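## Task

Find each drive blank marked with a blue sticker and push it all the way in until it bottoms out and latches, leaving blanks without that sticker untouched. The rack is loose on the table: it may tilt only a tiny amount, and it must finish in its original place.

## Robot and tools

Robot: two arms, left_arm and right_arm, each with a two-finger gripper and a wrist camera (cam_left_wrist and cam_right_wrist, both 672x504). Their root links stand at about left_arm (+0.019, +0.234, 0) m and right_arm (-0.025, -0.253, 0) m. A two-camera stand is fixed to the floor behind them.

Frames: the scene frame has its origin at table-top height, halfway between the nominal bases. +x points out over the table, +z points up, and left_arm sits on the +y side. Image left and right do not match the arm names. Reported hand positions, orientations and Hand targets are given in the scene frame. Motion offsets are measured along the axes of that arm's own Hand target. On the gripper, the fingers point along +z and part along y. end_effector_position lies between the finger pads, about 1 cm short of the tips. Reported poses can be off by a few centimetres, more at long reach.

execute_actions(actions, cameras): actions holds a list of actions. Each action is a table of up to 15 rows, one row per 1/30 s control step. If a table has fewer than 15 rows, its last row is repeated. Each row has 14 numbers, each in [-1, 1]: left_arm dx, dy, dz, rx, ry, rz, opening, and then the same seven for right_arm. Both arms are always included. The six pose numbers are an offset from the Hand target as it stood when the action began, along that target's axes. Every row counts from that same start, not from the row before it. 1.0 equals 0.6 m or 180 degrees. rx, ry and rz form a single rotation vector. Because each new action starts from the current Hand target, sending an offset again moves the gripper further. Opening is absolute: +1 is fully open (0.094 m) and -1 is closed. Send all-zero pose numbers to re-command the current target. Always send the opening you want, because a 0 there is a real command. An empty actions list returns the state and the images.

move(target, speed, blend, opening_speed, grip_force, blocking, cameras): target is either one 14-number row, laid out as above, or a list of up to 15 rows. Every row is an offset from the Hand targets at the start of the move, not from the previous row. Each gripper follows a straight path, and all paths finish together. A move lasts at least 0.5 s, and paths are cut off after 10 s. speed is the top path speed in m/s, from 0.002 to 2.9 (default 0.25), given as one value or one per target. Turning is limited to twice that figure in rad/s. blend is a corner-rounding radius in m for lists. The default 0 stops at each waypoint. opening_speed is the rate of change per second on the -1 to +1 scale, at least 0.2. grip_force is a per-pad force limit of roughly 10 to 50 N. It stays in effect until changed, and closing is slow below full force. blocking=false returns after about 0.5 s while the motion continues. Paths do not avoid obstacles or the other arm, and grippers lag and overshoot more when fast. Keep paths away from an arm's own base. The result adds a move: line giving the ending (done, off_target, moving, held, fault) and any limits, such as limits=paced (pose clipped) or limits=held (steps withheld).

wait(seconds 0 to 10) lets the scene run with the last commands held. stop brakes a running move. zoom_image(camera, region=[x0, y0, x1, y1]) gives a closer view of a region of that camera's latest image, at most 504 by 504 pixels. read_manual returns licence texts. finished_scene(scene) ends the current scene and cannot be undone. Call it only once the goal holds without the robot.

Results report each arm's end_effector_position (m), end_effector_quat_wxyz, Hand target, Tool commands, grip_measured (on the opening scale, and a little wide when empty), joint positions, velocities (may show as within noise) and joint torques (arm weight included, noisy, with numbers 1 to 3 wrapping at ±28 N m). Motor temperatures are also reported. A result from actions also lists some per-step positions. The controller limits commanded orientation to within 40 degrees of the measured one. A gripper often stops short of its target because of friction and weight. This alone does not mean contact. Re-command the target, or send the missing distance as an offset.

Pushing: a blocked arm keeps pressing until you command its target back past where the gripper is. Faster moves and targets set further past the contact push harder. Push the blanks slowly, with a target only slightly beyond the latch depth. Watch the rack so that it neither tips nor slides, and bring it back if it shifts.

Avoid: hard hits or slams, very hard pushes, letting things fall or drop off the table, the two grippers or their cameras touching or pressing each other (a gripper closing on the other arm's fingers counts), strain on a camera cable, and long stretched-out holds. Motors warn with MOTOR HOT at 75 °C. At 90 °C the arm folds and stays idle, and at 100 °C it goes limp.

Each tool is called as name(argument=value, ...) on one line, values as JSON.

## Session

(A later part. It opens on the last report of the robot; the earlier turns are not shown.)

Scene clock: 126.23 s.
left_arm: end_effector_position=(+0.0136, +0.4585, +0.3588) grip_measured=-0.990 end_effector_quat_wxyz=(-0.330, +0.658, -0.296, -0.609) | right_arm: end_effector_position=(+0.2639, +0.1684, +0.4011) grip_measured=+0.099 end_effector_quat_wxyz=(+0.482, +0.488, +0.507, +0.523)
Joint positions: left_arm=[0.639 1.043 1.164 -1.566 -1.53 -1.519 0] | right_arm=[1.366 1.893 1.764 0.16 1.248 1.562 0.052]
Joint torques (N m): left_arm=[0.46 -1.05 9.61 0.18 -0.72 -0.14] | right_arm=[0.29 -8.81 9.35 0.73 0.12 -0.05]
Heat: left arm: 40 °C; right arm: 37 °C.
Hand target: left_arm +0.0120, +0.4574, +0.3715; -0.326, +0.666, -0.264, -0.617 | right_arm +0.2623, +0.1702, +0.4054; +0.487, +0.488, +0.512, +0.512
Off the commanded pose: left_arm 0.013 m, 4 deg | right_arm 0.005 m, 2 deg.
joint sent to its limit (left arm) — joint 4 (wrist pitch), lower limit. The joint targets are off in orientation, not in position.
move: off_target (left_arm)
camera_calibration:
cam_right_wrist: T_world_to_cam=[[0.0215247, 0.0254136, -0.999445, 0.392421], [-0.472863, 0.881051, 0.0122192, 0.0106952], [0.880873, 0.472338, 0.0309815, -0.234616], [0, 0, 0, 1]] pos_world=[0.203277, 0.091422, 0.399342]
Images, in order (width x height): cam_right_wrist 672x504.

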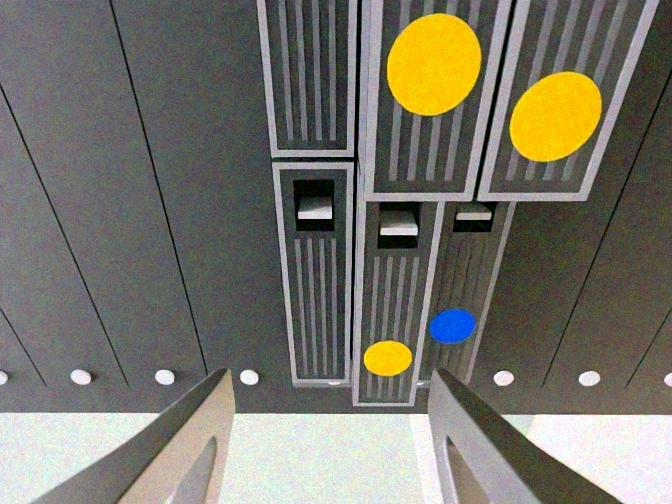

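move(target=[0,0,0,0,0,0,-1,0.033,-0.047,0.002,0,0,0,0.1], cameras=["cam_right_wrist"], speed=0.08)

Scene clock: 130.47 s.
left_arm: end_effector_position=(+0.0136, +0.4585, +0.3588) grip_measured=-0.990 end_effector_quat_wxyz=(-0.330, +0.658, -0.296, -0.609) | right_arm: end_effector_position=(+0.2649, +0.1885, +0.3663) grip_measured=+0.099 end_effector_quat_wxyz=(+0.491, +0.478, +0.527, +0.503)
Joint positions: left_arm=[0.639 1.043 1.164 -1.566 -1.53 -1.519 0] | right_arm=[1.376 1.967 1.764 0.16 1.257 1.575 0.052]
Joint torques (N m): left_arm=[0.61 -1.17 9.5 0.21 -0.73 -0.14] | right_arm=[0.62 -9.85 8.99 1.36 0.19 0.02]
Heat: left arm: 40 °C; right arm: 38 °C.
Hand target: left_arm +0.0120, +0.4574, +0.3715; -0.326, +0.666, -0.264, -0.617 | right_arm +0.2624, +0.1901, +0.3772; +0.487, +0.488, +0.512, +0.512
Off the commanded pose: left_arm 0.013 m, 4 deg | right_arm 0.011 m, 2 deg.
joint sent to its limit (left arm) — joint 4 (wrist pitch), lower limit. The joint targets are off in orientation, not in position.
move: off_target (left_arm, right_arm)
camera_calibration:
cam_right_wrist: T_world_to_cam=[[0.00200639, -0.0338642, -0.999424, 0.373397], [-0.473338, 0.880343, -0.0307795, 0.00985698], [0.880879, 0.473127, -0.0142629, -0.227483], [0, 0, 0, 1]] pos_world=[0.204302, 0.111596, 0.37024]
Images, in order (width x height): cam_right_wrist 672x504.

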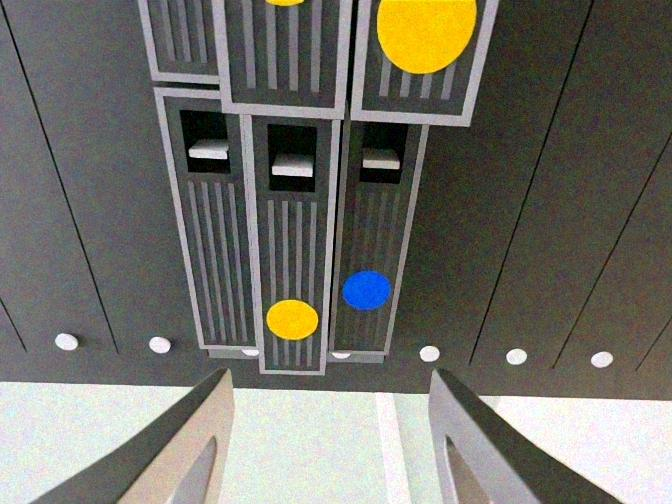

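move(target=[0,0,0,0,0,0,-1,0,0.035,0.002,0,0,0,0.1], cameras=["cam_right_wrist"], speed=0.08)

Scene clock: 133.03 s.
left_arm: end_effector_position=(+0.0136, +0.4585, +0.3588) grip_measured=-0.990 end_effector_quat_wxyz=(-0.330, +0.658, -0.296, -0.609) | right_arm: end_effector_position=(+0.2647, +0.1878, +0.3964) grip_measured=+0.099 end_effector_quat_wxyz=(+0.478, +0.492, +0.503, +0.527)
Joint positions: left_arm=[0.639 1.043 1.164 -1.566 -1.53 -1.519 0] | right_arm=[1.376 1.971 1.85 0.156 1.257 1.575 0.052]
Joint torques (N m): left_arm=[0.57 -0.98 9.57 0.2 -0.72 -0.08] | right_arm=[0.36 -9.31 9.09 0.72 0.09 -0.16]
Heat: left arm: 40 °C; right arm: 38 °C.
Hand target: left_arm +0.0120, +0.4574, +0.3715; -0.326, +0.666, -0.264, -0.617 | right_arm +0.2636, +0.1902, +0.3982; +0.487, +0.488, +0.512, +0.512
Off the commanded pose: left_arm 0.013 m, 4 deg | right_arm 0.003 m, 2 deg.
joint sent to its limit (left arm) — joint 4 (wrist pitch), lower limit. The joint targets are off in orientation, not in position.
move: off_target (left_arm)
camera_calibration:
cam_right_wrist: T_world_to_cam=[[0.0214632, 0.0413932, -0.998912, 0.384038], [-0.473274, 0.880522, 0.0263183, -0.0113747], [0.880654, 0.472195, 0.0384891, -0.24732], [0, 0, 0, 1]] pos_world=[0.204177, 0.110902, 0.393439]
Images, in order (width x height): cam_right_wrist 672x504.

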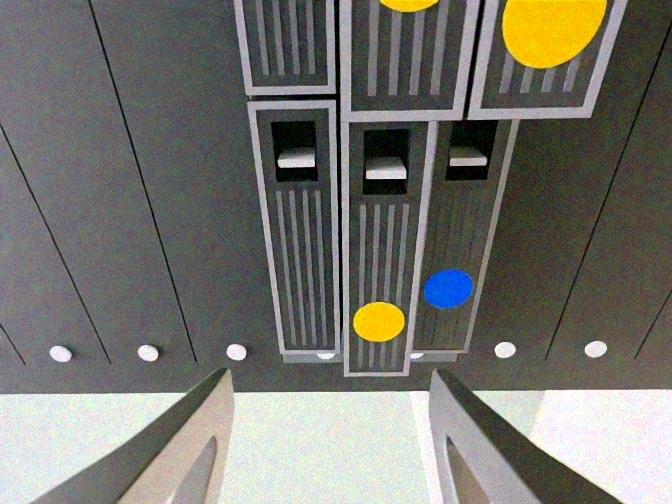

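move(target=[0,0,0,0,0,0,-1,0,-0.02,0,0,0,0,0.1], cameras=["cam_right_wrist"], speed=0.08)

Scene clock: 135.13 s.
left_arm: end_effector_position=(+0.0136, +0.4585, +0.3588) grip_measured=-0.990 end_effector_quat_wxyz=(-0.330, +0.658, -0.296, -0.609) | right_arm: end_effector_position=(+0.2647, +0.1878, +0.3964) grip_measured=+0.099 end_effector_quat_wxyz=(+0.478, +0.491, +0.503, +0.526)
Joint positions: left_arm=[0.639 1.043 1.164 -1.566 -1.53 -1.519 0] | right_arm=[1.376 1.971 1.85 0.156 1.257 1.573 0.052]
Joint torques (N m): left_arm=[0.49 -1.16 9.51 0.19 -0.74 -0.1] | right_arm=[0.4 -9.61 5.79 0.99 0.1 0.03]
Heat: left arm: 39 °C; right arm: 38 °C.
Hand target: left_arm +0.0120, +0.4574, +0.3715; -0.326, +0.666, -0.264, -0.617 | right_arm +0.2636, +0.1902, +0.3862; +0.487, +0.488, +0.512, +0.512
Off the commanded pose: left_arm 0.013 m, 4 deg | right_arm 0.011 m, 2 deg.
joint sent to its limit (left arm) — joint 4 (wrist pitch), lower limit. The joint targets are off in orientation, not in position.
move: off_target (left_arm, right_arm)
camera_calibration:
cam_right_wrist: T_world_to_cam=[[0.0215314, 0.0398287, -0.998975, 0.384322], [-0.473247, 0.880578, 0.0249081, -0.010836], [0.880667, 0.472225, 0.0378089, -0.247063], [0, 0, 0, 1]] pos_world=[0.204177, 0.110904, 0.393539]
Images, in order (width x height): cam_right_wrist 672x504.

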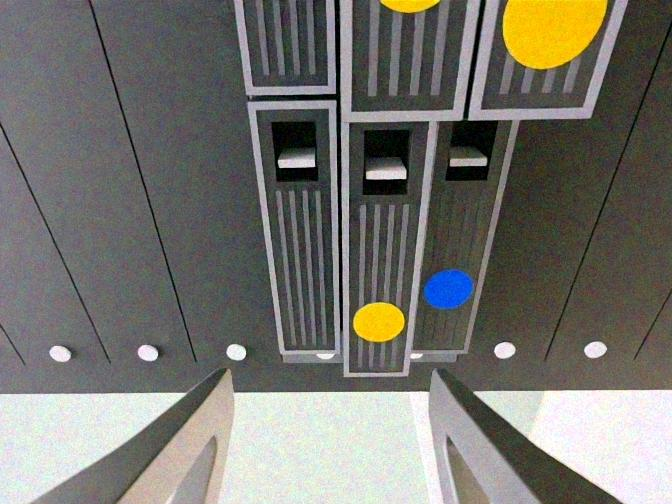

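Stuck in the deadband; go 5 mm more.

move(target=[0,0,0,0,0,0,-1,0,-0.0085,0,0,0,0,0.1], cameras=["cam_right_wrist"], speed=0.08)

Scene clock: 136.87 s.
left_arm: end_effector_position=(+0.0136, +0.4585, +0.3588) grip_measured=-0.990 end_effector_quat_wxyz=(-0.330, +0.658, -0.296, -0.609) | right_arm: end_effector_position=(+0.2647, +0.1878, +0.3964) grip_measured=+0.099 end_effector_quat_wxyz=(+0.478, +0.492, +0.503, +0.527)
Joint positions: left_arm=[0.639 1.043 1.164 -1.566 -1.53 -1.519 0] | right_arm=[1.376 1.971 1.85 0.156 1.257 1.575 0.052]
Joint torques (N m): left_arm=[0.39 -1.11 9.42 0.18 -0.71 -0.12] | right_arm=[0.35 -9.7 4.48 1.16 0.09 0.07]
Heat: left arm: 39 °C; right arm: 38 °C.
Hand target: left_arm +0.0120, +0.4574, +0.3715; -0.326, +0.666, -0.264, -0.617 | right_arm +0.2636, +0.1902, +0.3811; +0.487, +0.488, +0.512, +0.512
Off the commanded pose: left_arm 0.013 m, 4 deg | right_arm 0.016 m, 2 deg.
joint sent to its limit (left arm) — joint 4 (wrist pitch), lower limit. The joint targets are off in orientation, not in position.
move: off_target (left_arm, right_arm)
camera_calibration:
cam_right_wrist: T_world_to_cam=[[0.0214632, 0.0413932, -0.998912, 0.384038], [-0.473274, 0.880522, 0.0263183, -0.0113747], [0.880654, 0.472195, 0.0384891, -0.24732], [0, 0, 0, 1]] pos_world=[0.204177, 0.110902, 0.393439]
Images, in order (width x height): cam_right_wrist 672x504.

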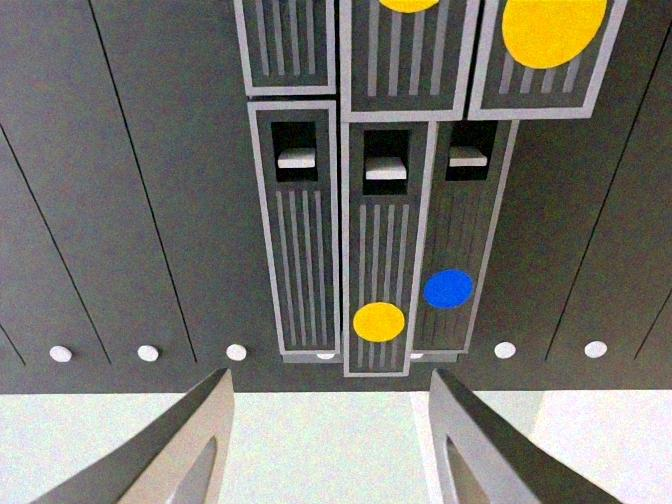

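move(target=[0,0,0,0,0,0,-1,0,-0.012,0.03,0,0,0,0.1], cameras=["cam_right_wrist"], speed=0.08)

Scene clock: 139.07 s.
left_arm: end_effector_position=(+0.0136, +0.4585, +0.3588) grip_measured=-0.990 end_effector_quat_wxyz=(-0.330, +0.658, -0.296, -0.609) | right_arm: end_effector_position=(+0.2783, +0.1875, +0.3886) grip_measured=+0.099 end_effector_quat_wxyz=(+0.481, +0.492, +0.505, +0.521)
Joint positions: left_arm=[0.639 1.043 1.164 -1.566 -1.53 -1.519 0] | right_arm=[1.347 1.987 1.85 0.156 1.236 1.579 0.052]
Joint torques (N m): left_arm=[0.5 -1.13 9.63 0.18 -0.7 -0.12] | right_arm=[-0.44 -9.58 4.46 1.37 -0.09 0.01]
Heat: left arm: 39 °C; right arm: 38 °C.
Hand target: left_arm +0.0120, +0.4574, +0.3715; -0.326, +0.666, -0.264, -0.617 | right_arm +0.2816, +0.1911, +0.3740; +0.487, +0.488, +0.512, +0.512
Off the commanded pose: left_arm 0.013 m, 4 deg | right_arm 0.015 m, 2 deg.
joint sent to its limit (left arm) — joint 4 (wrist pitch), lower limit. The joint targets are off in orientation, not in position.
move: off_target (left_arm, right_arm)
camera_calibration:
cam_right_wrist: T_world_to_cam=[[0.017684, 0.0299128, -0.999396, 0.379344], [-0.466918, 0.884113, 0.0182003, -0.00378111], [0.884124, 0.466314, 0.0296014, -0.25523], [0, 0, 0, 1]] pos_world=[0.217181, 0.111013, 0.386739]
Images, in order (width x height): cam_right_wrist 672x504.

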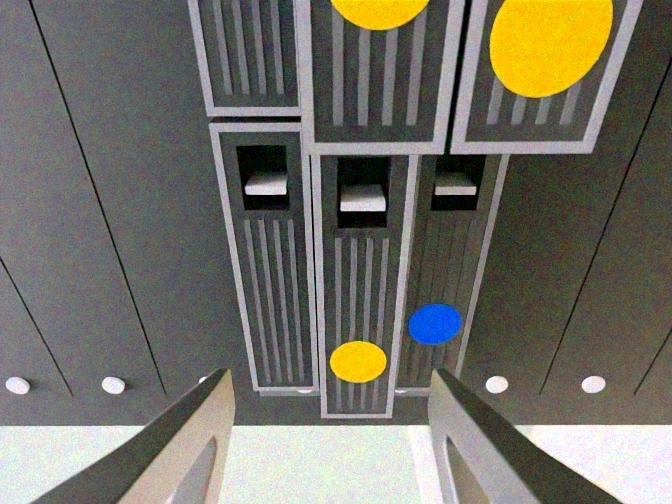

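move(target=[[0,0,0,0,0,0,-1,0,-0.01,0.012,0,0,0,0.1],[0,0,0,0,0,0,-1,0,-0.01,0.052,0,0,0,0.1]], cameras=["cam_right_wrist"], speed=0.06)

Scene clock: 142.83 s.
left_arm: end_effector_position=(+0.0136, +0.4585, +0.3588) grip_measured=-0.990 end_effector_quat_wxyz=(-0.330, +0.658, -0.296, -0.609) | right_arm: end_effector_position=(+0.3100, +0.1904, +0.3620) grip_measured=+0.099 end_effector_quat_wxyz=(+0.489, +0.484, +0.522, +0.504)
Joint positions: left_arm=[0.639 1.043 1.164 -1.566 -1.53 -1.519 0] | right_arm=[1.282 2.035 1.844 0.156 1.172 1.582 0.052]
Joint torques (N m): left_arm=[0.54 -0.99 9.59 0.16 -0.69 -0.12] | right_arm=[-0.36 -10.09 8.21 1.54 -0.06 -0.05]
Heat: left arm: 39 °C; right arm: 38 °C.
Hand target: left_arm +0.0120, +0.4574, +0.3715; -0.326, +0.666, -0.264, -0.617 | right_arm +0.3128, +0.1926, +0.3678; +0.487, +0.488, +0.512, +0.512
Off the commanded pose: left_arm 0.013 m, 4 deg | right_arm 0.007 m, 1 deg.
joint sent to its limit (left arm) — joint 4 (wrist pitch), lower limit. The joint targets are off in orientation, not in position.
move: off_target (left_arm)
camera_calibration:
cam_right_wrist: T_world_to_cam=[[0.000244966, -0.01876, -0.999824, 0.366949], [-0.466842, 0.884183, -0.0167046, 0.0216096], [0.884341, 0.466764, -0.00854137, -0.27015], [0, 0, 0, 1]] pos_world=[0.248903, 0.113873, 0.364938]
Images, in order (width x height): cam_right_wrist 672x504.

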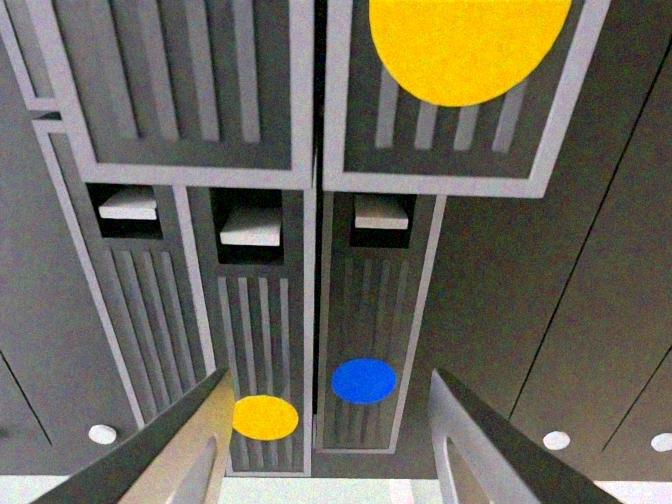

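move(target=[[0,0,0,0,0,0,-1,0,0,-0.045,0,0,0,0.1],[0,0,0,0,0,0,-1,0,0.038,-0.045,0,0,0,0.1]], cameras=["cam_right_wrist"], speed=0.06)

Scene clock: 147.13 s.
left_arm: end_effector_position=(+0.0136, +0.4585, +0.3588) grip_measured=-0.990 end_effector_quat_wxyz=(-0.330, +0.658, -0.296, -0.609) | right_arm: end_effector_position=(+0.2882, +0.1997, +0.3678) grip_measured=+0.099 end_effector_quat_wxyz=(+0.483, +0.483, +0.520, +0.512)
Joint positions: left_arm=[0.639 1.043 1.164 -1.566 -1.53 -1.519 0] | right_arm=[1.332 2.035 1.858 0.156 1.208 1.582 0.052]
Joint torques (N m): left_arm=[0.58 -1.28 9.54 0.18 -0.71 -0.11] | right_arm=[0.14 -13.41 9.37 0.81 0.16 -0.1]
Heat: left arm: 39 °C; right arm: 38 °C.
Hand target: left_arm +0.0120, +0.4574, +0.3715; -0.326, +0.666, -0.264, -0.617 | right_arm +0.2858, +0.1913, +0.3908; +0.487, +0.488, +0.512, +0.512
Off the commanded pose: left_arm 0.013 m, 4 deg | right_arm 0.024 m, 1 deg.
joint sent to its limit (left arm) — joint 4 (wrist pitch), lower limit. The joint targets are off in orientation, not in position.
move: off_target (left_arm, right_arm)
camera_calibration:
cam_right_wrist: T_world_to_cam=[[0.0058848, -0.00528408, -0.999969, 0.368632], [-0.478105, 0.878271, -0.00745464, 0.0042921], [0.878283, 0.478134, 0.0026421, -0.259728], [0, 0, 0, 1]] pos_world=[0.227998, 0.122363, 0.369339]
Images, in order (width x height): cam_right_wrist 672x504.

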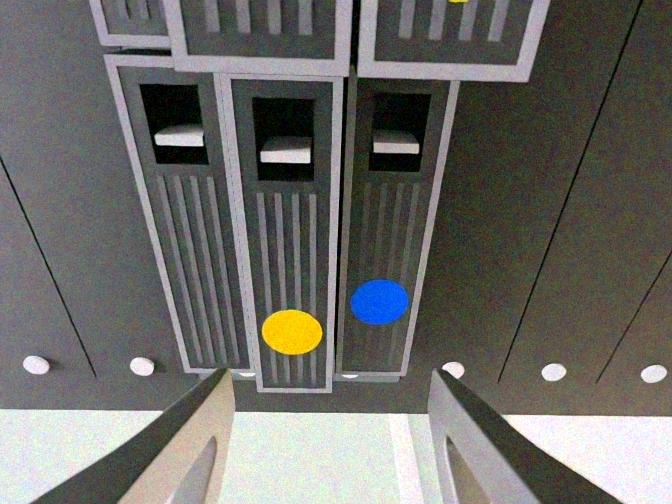

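move(target=[0,0,0,0,0,0,-1,0.007,0.018,0,0,0,0,0.1], cameras=["cam_right_wrist"], speed=0.05)

Scene clock: 149.83 s.
left_arm: end_effector_position=(+0.0136, +0.4585, +0.3588) grip_measured=-0.990 end_effector_quat_wxyz=(-0.330, +0.658, -0.296, -0.609) | right_arm: end_effector_position=(+0.2876, +0.1973, +0.3924) grip_measured=+0.099 end_effector_quat_wxyz=(+0.480, +0.488, +0.509, +0.522)
Joint positions: left_arm=[0.639 1.043 1.164 -1.566 -1.53 -1.519 0] | right_arm=[1.332 2.035 1.936 0.116 1.211 1.575 0.052]
Joint torques (N m): left_arm=[0.5 -1.07 9.5 0.17 -0.71 -0.12] | right_arm=[0.42 -10.86 9.35 0.75 0.11 -0.12]
Heat: left arm: 39 °C; right arm: 39 °C.
Hand target: left_arm +0.0120, +0.4574, +0.3715; -0.326, +0.666, -0.264, -0.617 | right_arm +0.2856, +0.1955, +0.4014; +0.487, +0.488, +0.512, +0.512
Off the commanded pose: left_arm 0.013 m, 4 deg | right_arm 0.010 m, 1 deg.
joint sent to its limit (left arm) — joint 4 (wrist pitch), lower limit. The joint targets are off in orientation, not in position.
move: off_target (left_arm)
camera_calibration:
cam_right_wrist: T_world_to_cam=[[0.0175212, 0.0232863, -0.999575, 0.384096], [-0.475415, 0.879678, 0.0121597, -0.00242125], [0.879587, 0.475, 0.0264837, -0.267243], [0, 0, 0, 1]] pos_world=[0.227183, 0.120126, 0.39104]
Images, in order (width x height): cam_right_wrist 672x504.

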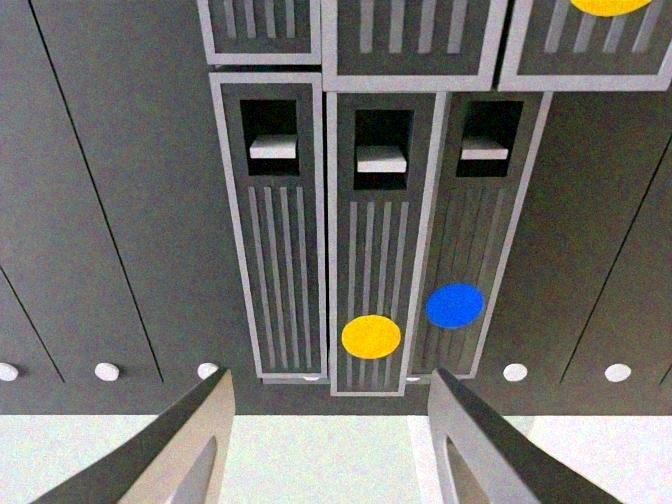

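move(target=[0,0,0,0,0,0,-1,0.01,-0.018,0.025,0,0,0,0.1], cameras=["cam_right_wrist"], speed=0.05)

Scene clock: 152.70 s.
left_arm: end_effector_position=(+0.0136, +0.4585, +0.3588) grip_measured=-0.990 end_effector_quat_wxyz=(-0.330, +0.658, -0.296, -0.609) | right_arm: end_effector_position=(+0.2967, +0.2012, +0.3866) grip_measured=+0.099 end_effector_quat_wxyz=(+0.483, +0.488, +0.509, +0.519)
Joint positions: left_arm=[0.639 1.043 1.164 -1.566 -1.53 -1.519 0] | right_arm=[1.317 2.066 1.962 0.116 1.202 1.575 0.052]
Joint torques (N m): left_arm=[0.57 -1.11 9.61 0.17 -0.72 -0.12] | right_arm=[-0.42 -10.21 9.33 0.88 -0.05 -0.05]
Heat: left arm: 39 °C; right arm: 39 °C.
Hand target: left_arm +0.0120, +0.4574, +0.3715; -0.326, +0.666, -0.264, -0.617 | right_arm +0.3004, +0.2021, +0.3907; +0.487, +0.488, +0.512, +0.512
Off the commanded pose: left_arm 0.013 m, 4 deg | right_arm 0.006 m, 1 deg.
joint sent to its limit (left arm) — joint 4 (wrist pitch), lower limit. The joint targets are off in orientation, not in position.
move: off_target (left_arm)
camera_calibration:
cam_right_wrist: T_world_to_cam=[[0.0161629, 0.0180199, -0.999707, 0.379574], [-0.469999, 0.882628, 0.00831077, -0.00221265], [0.882519, 0.469727, 0.0227352, -0.275301], [0, 0, 0, 1]] pos_world=[0.235784, 0.12443, 0.38574]
Images, in order (width x height): cam_right_wrist 672x504.

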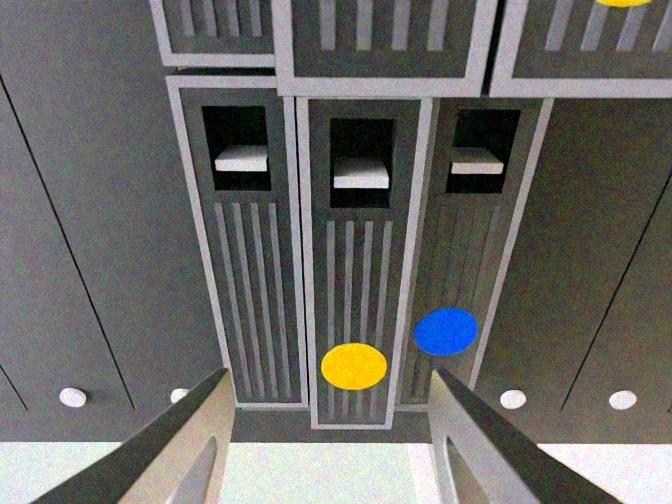

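move(target=[0,0,0,0,0,0,-1,0,-0.013,0.028,0,0,0,0.1], cameras=["cam_right_wrist"], speed=0.05)

Scene clock: 155.37 s.
left_arm: end_effector_position=(+0.0136, +0.4585, +0.3588) grip_measured=-0.990 end_effector_quat_wxyz=(-0.330, +0.658, -0.296, -0.609) | right_arm: end_effector_position=(+0.3137, +0.2016, +0.3774) grip_measured=+0.099 end_effector_quat_wxyz=(+0.486, +0.486, +0.514, +0.513)
Joint positions: left_arm=[0.639 1.043 1.164 -1.566 -1.53 -1.519 0] | right_arm=[1.283 2.09 1.97 0.116 1.17 1.575 0.052]
Joint torques (N m): left_arm=[0.58 -1.07 9.51 0.17 -0.71 -0.12] | right_arm=[-0.35 -10.41 9.42 1.04 -0.04 0.04]
Heat: left arm: 39 °C; right arm: 39 °C.
Hand target: left_arm +0.0120, +0.4574, +0.3715; -0.326, +0.666, -0.264, -0.617 | right_arm +0.3171, +0.2030, +0.3828; +0.487, +0.488, +0.512, +0.512
Off the commanded pose: left_arm 0.013 m, 4 deg | right_arm 0.007 m, 0 deg.
joint sent to its limit (left arm) — joint 4 (wrist pitch), lower limit. The joint targets are off in orientation, not in position.
move: off_target (left_arm)
camera_calibration:
cam_right_wrist: T_world_to_cam=[[0.011282, 0.00322384, -0.999931, 0.374761], [-0.468539, 0.883439, -0.00243818, 0.00902165], [0.883371, 0.468534, 0.0114775, -0.286052], [0, 0, 0, 1]] pos_world=[0.252689, 0.124847, 0.37804]
Images, in order (width x height): cam_right_wrist 672x504.

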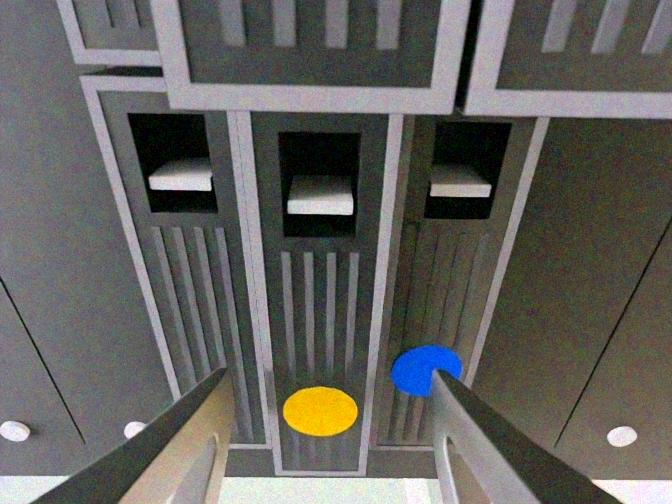

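move(target=[0,0,0,0,0,0,-1,0,0.004,0,0,0,0,-0.52], cameras=["cam_right_wrist"], speed=0.03, opening_speed=0.3)

Scene clock: 159.50 s.
left_arm: end_effector_position=(+0.0136, +0.4585, +0.3588) grip_measured=-0.990 end_effector_quat_wxyz=(-0.330, +0.658, -0.296, -0.609) | right_arm: end_effector_position=(+0.3136, +0.2012, +0.3821) grip_measured=-0.518 end_effector_quat_wxyz=(+0.484, +0.488, +0.510, +0.517)
Joint positions: left_arm=[0.639 1.043 1.164 -1.566 -1.53 -1.519 0] | right_arm=[1.283 2.09 1.982 0.116 1.17 1.575 0.023]
Joint torques (N m): left_arm=[0.44 -1.16 9.59 0.17 -0.73 -0.11] | right_arm=[-0.34 -10.26 9.37 0.96 -0.07 -0.05]
Heat: left arm: 39 °C; right arm: 40 °C.
Hand target: left_arm +0.0120, +0.4574, +0.3715; -0.326, +0.666, -0.264, -0.617 | right_arm +0.3171, +0.2030, +0.3852; +0.487, +0.488, +0.512, +0.512
Off the commanded pose: left_arm 0.013 m, 4 deg | right_arm 0.005 m, 1 deg.
joint sent to its limit (left arm) — joint 4 (wrist pitch), lower limit. The joint targets are off in orientation, not in position.
move: off_target (left_arm)
camera_calibration:
cam_right_wrist: T_world_to_cam=[[0.0152573, 0.0142889, -0.999781, 0.375824], [-0.468475, 0.88346, 0.00547717, 0.00621952], [0.883345, 0.468289, 0.0201732, -0.289134], [0, 0, 0, 1]] pos_world=[0.252584, 0.124533, 0.38154]
Images, in order (width x height): cam_right_wrist 672x504.

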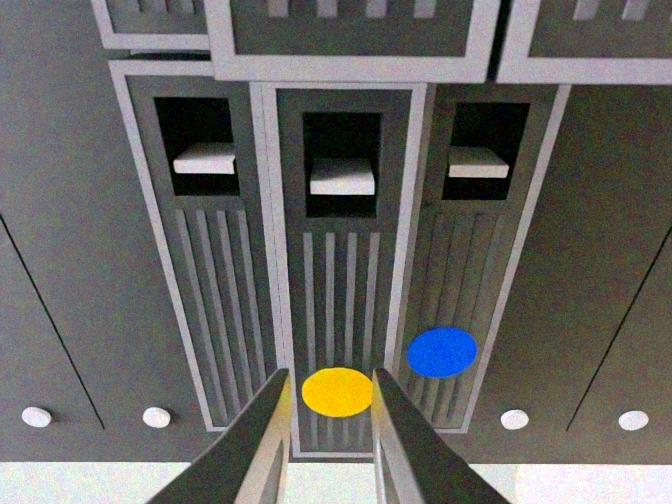

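move(target=[[0,0,0,0,0,0,-1,0,0,-0.004,0,0,0,0.1],[0,0,0,0,0,0,-1,0,-0.004,0.02,0,0,0,0.1]], cameras=["cam_right_wrist"], speed=0.04)

Scene clock: 163.93 s.
left_arm: end_effector_position=(+0.0136, +0.4585, +0.3588) grip_measured=-0.990 end_effector_quat_wxyz=(-0.330, +0.658, -0.296, -0.609) | right_arm: end_effector_position=(+0.3237, +0.2032, +0.3802) grip_measured=+0.099 end_effector_quat_wxyz=(+0.482, +0.487, +0.511, +0.519)
Joint positions: left_arm=[0.639 1.043 1.164 -1.566 -1.53 -1.519 0] | right_arm=[1.263 2.111 2.004 0.116 1.145 1.575 0.052]
Joint torques (N m): left_arm=[0.59 -1.05 9.61 0.17 -0.71 -0.09] | right_arm=[-0.7 -10.32 9.35 0.94 -0.05 -0.03]
Motor temperatures (°C): left_arm=[28 27 39 33 27 27 29] | right_arm=[26 40 39 32 25 25 28]
Heat: left arm: 39 °C; right arm: 40 °C.
Hand target: left_arm +0.0120, +0.4574, +0.3715; -0.326, +0.666, -0.264, -0.617 | right_arm +0.3291, +0.2036, +0.3829; +0.487, +0.488, +0.512, +0.512
Off the commanded pose: left_arm 0.013 m, 4 deg | right_arm 0.006 m, 1 deg.
joint sent to its limit (left arm) — joint 4 (wrist pitch), lower limit. The joint targets are off in orientation, not in position.
move: off_target (left_arm)
camera_calibration:
cam_right_wrist: T_world_to_cam=[[0.0160506, 0.0161029, -0.999742, 0.373087], [-0.472986, 0.881045, 0.00659736, 0.0107141], [0.880924, 0.472757, 0.0217577, -0.299691], [0, 0, 0, 1]] pos_world=[0.263084, 0.126234, 0.379441]
Images, in order (width x height): cam_right_wrist 672x504.

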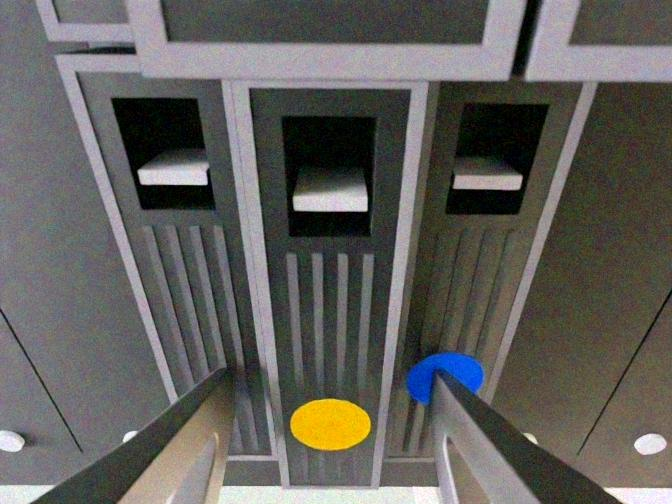

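move(target=[0,0,0,0,0,0,-1,0,0.002,0,0,0,0,-0.5], cameras=["cam_right_wrist"], speed=0.03, grip_force=20, opening_speed=0.3)

Scene clock: 167.97 s.
left_arm: end_effector_position=(+0.0136, +0.4585, +0.3588) grip_measured=-0.990 end_effector_quat_wxyz=(-0.330, +0.658, -0.296, -0.609) | right_arm: end_effector_position=(+0.3240, +0.2032, +0.3811) grip_measured=-0.394 end_effector_quat_wxyz=(+0.483, +0.488, +0.509, +0.519)
Joint positions: left_arm=[0.639 1.043 1.164 -1.566 -1.53 -1.519 0] | right_arm=[1.263 2.114 2.011 0.116 1.148 1.575 0.028]
Joint torques (N m): left_arm=[0.49 -1.05 9.63 0.16 -0.76 -0.12] | right_arm=[-0.85 -10.52 9.33 0.89 -0.04 -0.02]
Heat: left arm: 39 °C; right arm: 40 °C.
Hand target: left_arm +0.0120, +0.4574, +0.3715; -0.326, +0.666, -0.264, -0.617 | right_arm +0.3291, +0.2036, +0.3841; +0.487, +0.488, +0.512, +0.512
Off the commanded pose: left_arm 0.013 m, 4 deg | right_arm 0.006 m, 1 deg.
joint sent to its limit (left arm) — joint 4 (wrist pitch), lower limit. The joint targets are off in orientation, not in position.
grip_force (N): 20, 20
move: off_target (left_arm)
camera_calibration:
cam_right_wrist: T_world_to_cam=[[0.0172693, 0.0193219, -0.999664, 0.372927], [-0.470331, 0.882445, 0.00893126, 0.00877554], [0.882321, 0.470019, 0.0243269, -0.300792], [0, 0, 0, 1]] pos_world=[0.263082, 0.126428, 0.380041]
Images, in order (width x height): cam_right_wrist 672x504.

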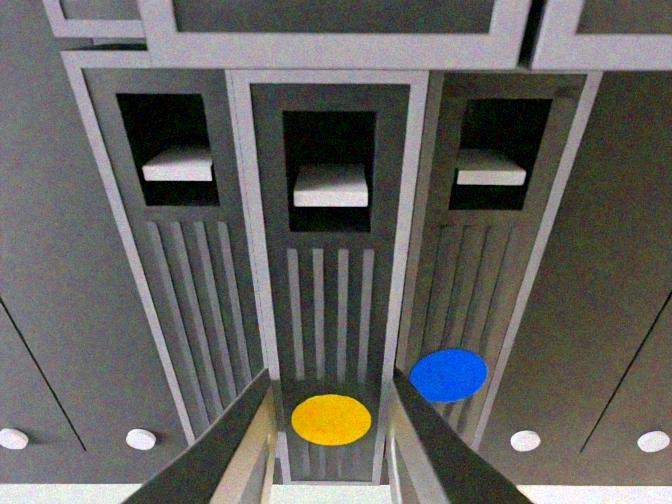

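move(target=[[0,0,0,0,0,0,-1,0,0,0,0,0,0,-0.6],[0,0,0,0,0,0,-1,0,0,-0.035,0,0,0,-0.6]], cameras=["cam_right_wrist"], speed=0.03, grip_force=50)

Scene clock: 172.33 s.
left_arm: end_effector_position=(+0.0136, +0.4585, +0.3588) grip_measured=-0.990 end_effector_quat_wxyz=(-0.330, +0.658, -0.296, -0.609) | right_arm: end_effector_position=(+0.3135, +0.2079, +0.3810) grip_measured=-0.433 end_effector_quat_wxyz=(+0.481, +0.487, +0.510, +0.520)
Joint positions: left_arm=[0.639 1.043 1.164 -1.566 -1.53 -1.519 0] | right_arm=[1.287 2.114 2.011 0.116 1.167 1.575 0.027]
Joint torques (N m): left_arm=[0.59 -1.21 9.47 0.18 -0.74 -0.1] | right_arm=[0.65 -13.72 5.44 0.99 0.19 0.02]
Heat: left arm: 39 °C; right arm: 40 °C.
Hand target: left_arm +0.0120, +0.4574, +0.3715; -0.326, +0.666, -0.264, -0.617 | right_arm +0.3081, +0.2026, +0.3841; +0.487, +0.488, +0.512, +0.512
Off the commanded pose: left_arm 0.013 m, 4 deg | right_arm 0.008 m, 1 deg.
joint sent to its limit (left arm) — joint 4 (wrist pitch), lower limit. The joint targets are off in orientation, not in position.
move: off_target (left_arm)
camera_calibration:
cam_right_wrist: T_world_to_cam=[[0.0170402, 0.0194434, -0.999666, 0.373059], [-0.474551, 0.880182, 0.00903031, 0.00146697], [0.880063, 0.474238, 0.0242254, -0.293893], [0, 0, 0, 1]] pos_world=[0.252983, 0.13083, 0.380041]
Images, in order (width x height): cam_right_wrist 672x504.

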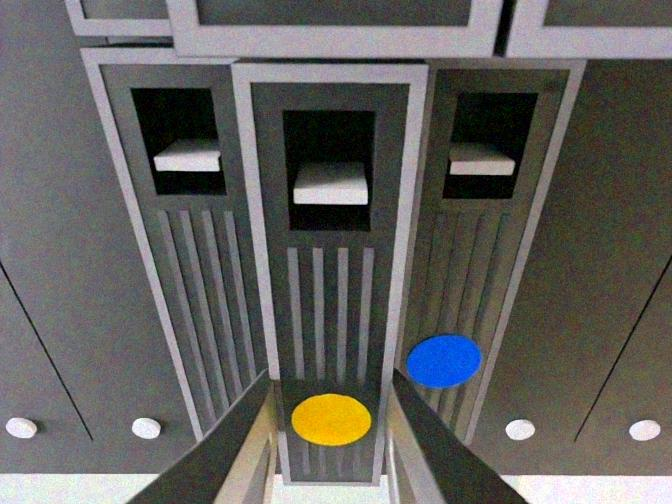

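move(target=[0,0,0,0,0,0,-1,-0.003,0,-0.024,0,0,0,-0.6], cameras=["cam_right_wrist"], speed=0.03)

Scene clock: 175.90 s.
left_arm: end_effector_position=(+0.0136, +0.4585, +0.3588) grip_measured=-0.990 end_effector_quat_wxyz=(-0.330, +0.658, -0.296, -0.609) | right_arm: end_effector_position=(+0.3016, +0.2085, +0.3799) grip_measured=-0.433 end_effector_quat_wxyz=(+0.482, +0.487, +0.511, +0.518)
Joint positions: left_arm=[0.639 1.043 1.164 -1.566 -1.53 -1.519 0] | right_arm=[1.311 2.1 1.989 0.116 1.193 1.578 0.027]
Joint torques (N m): left_arm=[0.42 -1.17 9.65 0.17 -0.7 -0.15] | right_arm=[0.83 -15.17 4.07 1.13 0.17 0]
Heat: left arm: 39 °C; right arm: 41 °C.
Hand target: left_arm +0.0120, +0.4574, +0.3715; -0.326, +0.666, -0.264, -0.617 | right_arm +0.2938, +0.2001, +0.3841; +0.487, +0.488, +0.512, +0.512
Off the commanded pose: left_arm 0.013 m, 4 deg | right_arm 0.012 m, 1 deg.
joint sent to its limit (left arm) — joint 4 (wrist pitch), lower limit. The joint targets are off in orientation, not in position.
move: off_target (left_arm, right_arm)
camera_calibration:
cam_right_wrist: T_world_to_cam=[[0.0140667, 0.0153503, -0.999783, 0.373949], [-0.473094, 0.880985, 0.00687004, -0.00447763], [0.8809, 0.472894, 0.0196547, -0.281945], [0, 0, 0, 1]] pos_world=[0.240987, 0.131535, 0.37944]
Images, in order (width x height): cam_right_wrist 672x504.

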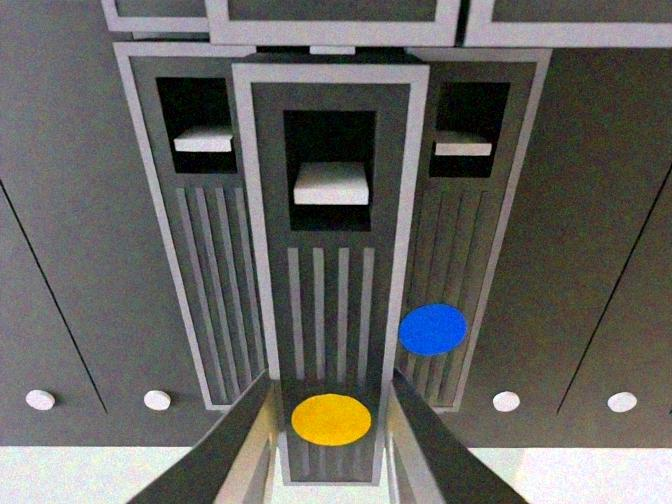

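move(target=[0,0,0,0,0,0,-1,-0.002,0,-0.02,0,0,0,-0.6], cameras=["cam_right_wrist"], speed=0.03)

Scene clock: 178.60 s.
left_arm: end_effector_position=(+0.0136, +0.4585, +0.3588) grip_measured=-0.990 end_effector_quat_wxyz=(-0.330, +0.658, -0.296, -0.609) | right_arm: end_effector_position=(+0.2891, +0.2076, +0.3801) grip_measured=-0.433 end_effector_quat_wxyz=(+0.481, +0.485, +0.515, +0.518)
Joint positions: left_arm=[0.639 1.043 1.164 -1.566 -1.53 -1.519 0] | right_arm=[1.335 2.074 1.956 0.116 1.211 1.581 0.027]
Joint torques (N m): left_arm=[0.49 -1.03 9.54 0.18 -0.66 -0.11] | right_arm=[0.85 -14.79 3.82 1.22 0.27 -0.01]
Heat: left arm: 39 °C; right arm: 41 °C.
Hand target: left_arm +0.0120, +0.4574, +0.3715; -0.326, +0.666, -0.264, -0.617 | right_arm +0.2820, +0.1981, +0.3842; +0.487, +0.488, +0.512, +0.512
Off the commanded pose: left_arm 0.013 m, 4 deg | right_arm 0.012 m, 1 deg.
joint sent to its limit (left arm) — joint 4 (wrist pitch), lower limit. The joint targets are off in orientation, not in position.
move: off_target (left_arm, right_arm)
camera_calibration:
cam_right_wrist: T_world_to_cam=[[0.0113787, 0.0108722, -0.999876, 0.376071], [-0.477994, 0.878353, 0.00411119, -0.0066416], [0.878289, 0.477888, 0.0151913, -0.269097], [0, 0, 0, 1]] pos_world=[0.228891, 0.130343, 0.380139]
Images, in order (width x height): cam_right_wrist 672x504.

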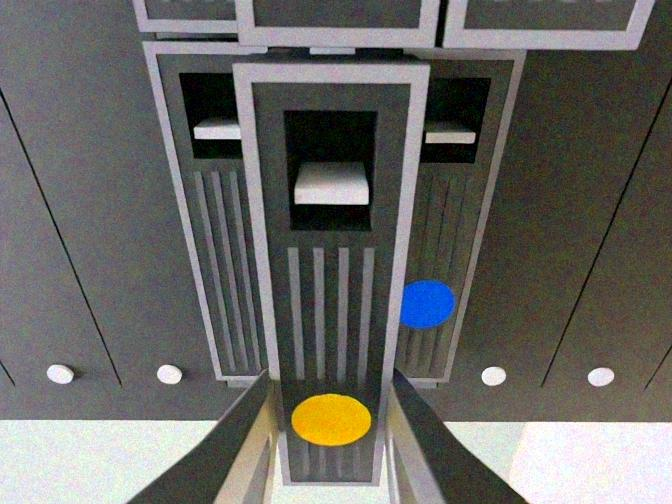

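move(target=[[0,0,0,0,0,0,-1,0,0,0,0,0,0,0.0],[0,0,0,0,0,0,-1,0,0,-0.12,0,0,0,0]], cameras=["cam_right_wrist"], speed=0.08)

Scene clock: 182.50 s.
left_arm: end_effector_position=(+0.0136, +0.4585, +0.3588) grip_measured=-0.990 end_effector_quat_wxyz=(-0.330, +0.658, -0.296, -0.609) | right_arm: end_effector_position=(+0.2589, +0.2132, +0.3717) grip_measured=-0.001 end_effector_quat_wxyz=(+0.483, +0.477, +0.526, +0.512)
Joint positions: left_arm=[0.639 1.043 1.164 -1.566 -1.53 -1.519 0] | right_arm=[1.399 2.053 1.904 0.116 1.264 1.582 0.047]
Joint torques (N m): left_arm=[0.55 -1.02 9.58 0.17 -0.75 -0.08] | right_arm=[-0.51 -11.52 6.12 1.28 0.01 0]
Heat: left arm: 39 °C; right arm: 42 °C.
Hand target: left_arm +0.0120, +0.4574, +0.3715; -0.326, +0.666, -0.264, -0.617 | right_arm +0.2630, +0.2099, +0.3725; +0.487, +0.481, +0.522, +0.509 (last step not sent: back at the drive's target)
Off the commanded pose: left_arm 0.013 m, 4 deg | right_arm 0.054 m, 2 deg.
joint sent to its limit (left arm) — joint 4 (wrist pitch), lower limit. The joint targets are off in orientation, not in position.
move: held (right_arm; a check stopped the path), off_target (left_arm); path passed 1 of 2 targets; limits=held
pose unreachable (right arm): on one or more control steps of this call, first in action 0 (counted from 0), this arm could not follow its commanded pose, so it was not sent that pose on those steps. It may still have moved: this result reports where it is.
cause: moving toward the commanded pose would bring a part of the arm too close to another arm (this arm's wrist (the part past joint 4) and the left arm's forearm (the part past joint 3), where that arm would come to rest).
camera_calibration:
cam_right_wrist: T_world_to_cam=[[0.00452003, -0.0165442, -0.999853, 0.37552], [-0.488563, 0.87237, -0.0166434, -0.0142217], [0.872517, 0.488567, -0.00413975, -0.238788], [0, 0, 0, 1]] pos_world=[0.199701, 0.135283, 0.37424]
Images, in order (width x height): cam_right_wrist 672x504.

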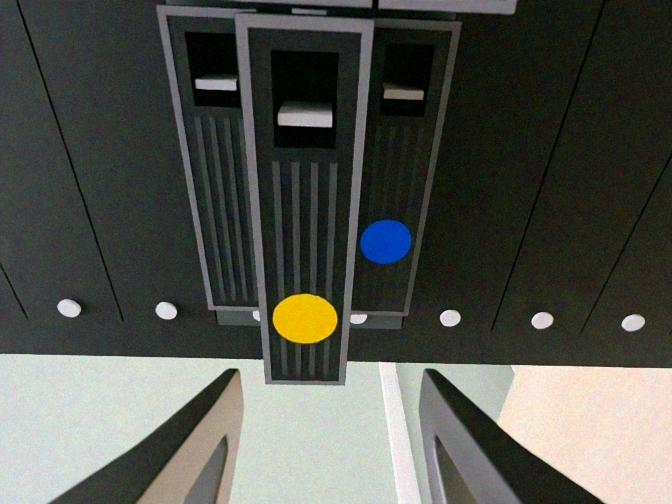

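move(target=[0,0,0,0,0,0,-1,-0.33,0.06,-0.08,0,0.06,0,0], cameras=["cam_right_wrist"], speed=0.2)

Scene clock: 186.20 s.
left_arm: end_effector_position=(+0.0136, +0.4585, +0.3588) grip_measured=-0.990 end_effector_quat_wxyz=(-0.330, +0.658, -0.296, -0.609) | right_arm: end_effector_position=(+0.2257, +0.0083, +0.4302) grip_measured=-0.001 end_effector_quat_wxyz=(+0.422, +0.446, +0.536, +0.580)
Joint positions: left_arm=[0.639 1.043 1.164 -1.566 -1.53 -1.519 0] | right_arm=[1.286 1.161 1.164 0.047 0.98 1.593 0.047]
Joint torques (N m): left_arm=[0.49 -1.09 9.54 0.18 -0.71 -0.1] | right_arm=[-0.62 -3.15 4.33 0.87 -0.1 -0.17]
Heat: left arm: 39 °C; right arm: 41 °C.
Hand target: left_arm +0.0120, +0.4574, +0.3715; -0.326, +0.666, -0.264, -0.617 | right_arm +0.2278, +0.0102, +0.4125; +0.435, +0.431, +0.566, +0.552
Off the commanded pose: left_arm 0.013 m, 4 deg | right_arm 0.018 m, 5 deg.
joint sent to its limit (left arm) — joint 4 (wrist pitch), lower limit. The joint targets are off in orientation, not in position.
move: off_target (left_arm, right_arm)
camera_calibration:
cam_right_wrist: T_world_to_cam=[[0.0234684, 0.0746879, -0.996931, 0.424556], [-0.629904, 0.775467, 0.043268, 0.156293], [0.776319, 0.626955, 0.0652452, -0.118776], [0, 0, 0, 1]] pos_world=[0.180693, -0.0784421, 0.42424]
Images, in order (width x height): cam_right_wrist 672x504.

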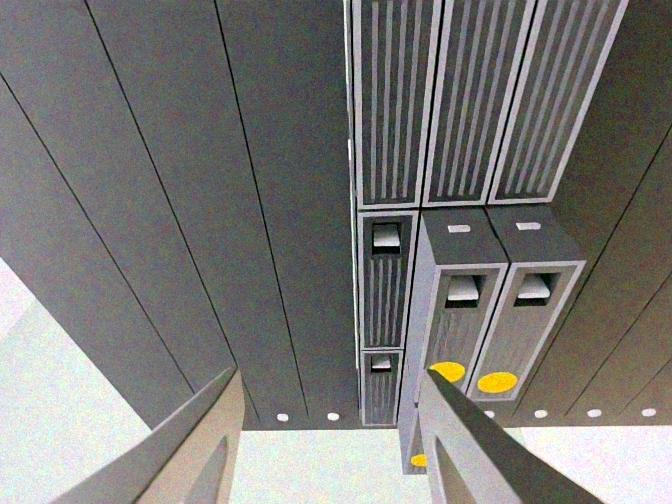

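finished_scene(scene=3)

The scene is finished: the task was done.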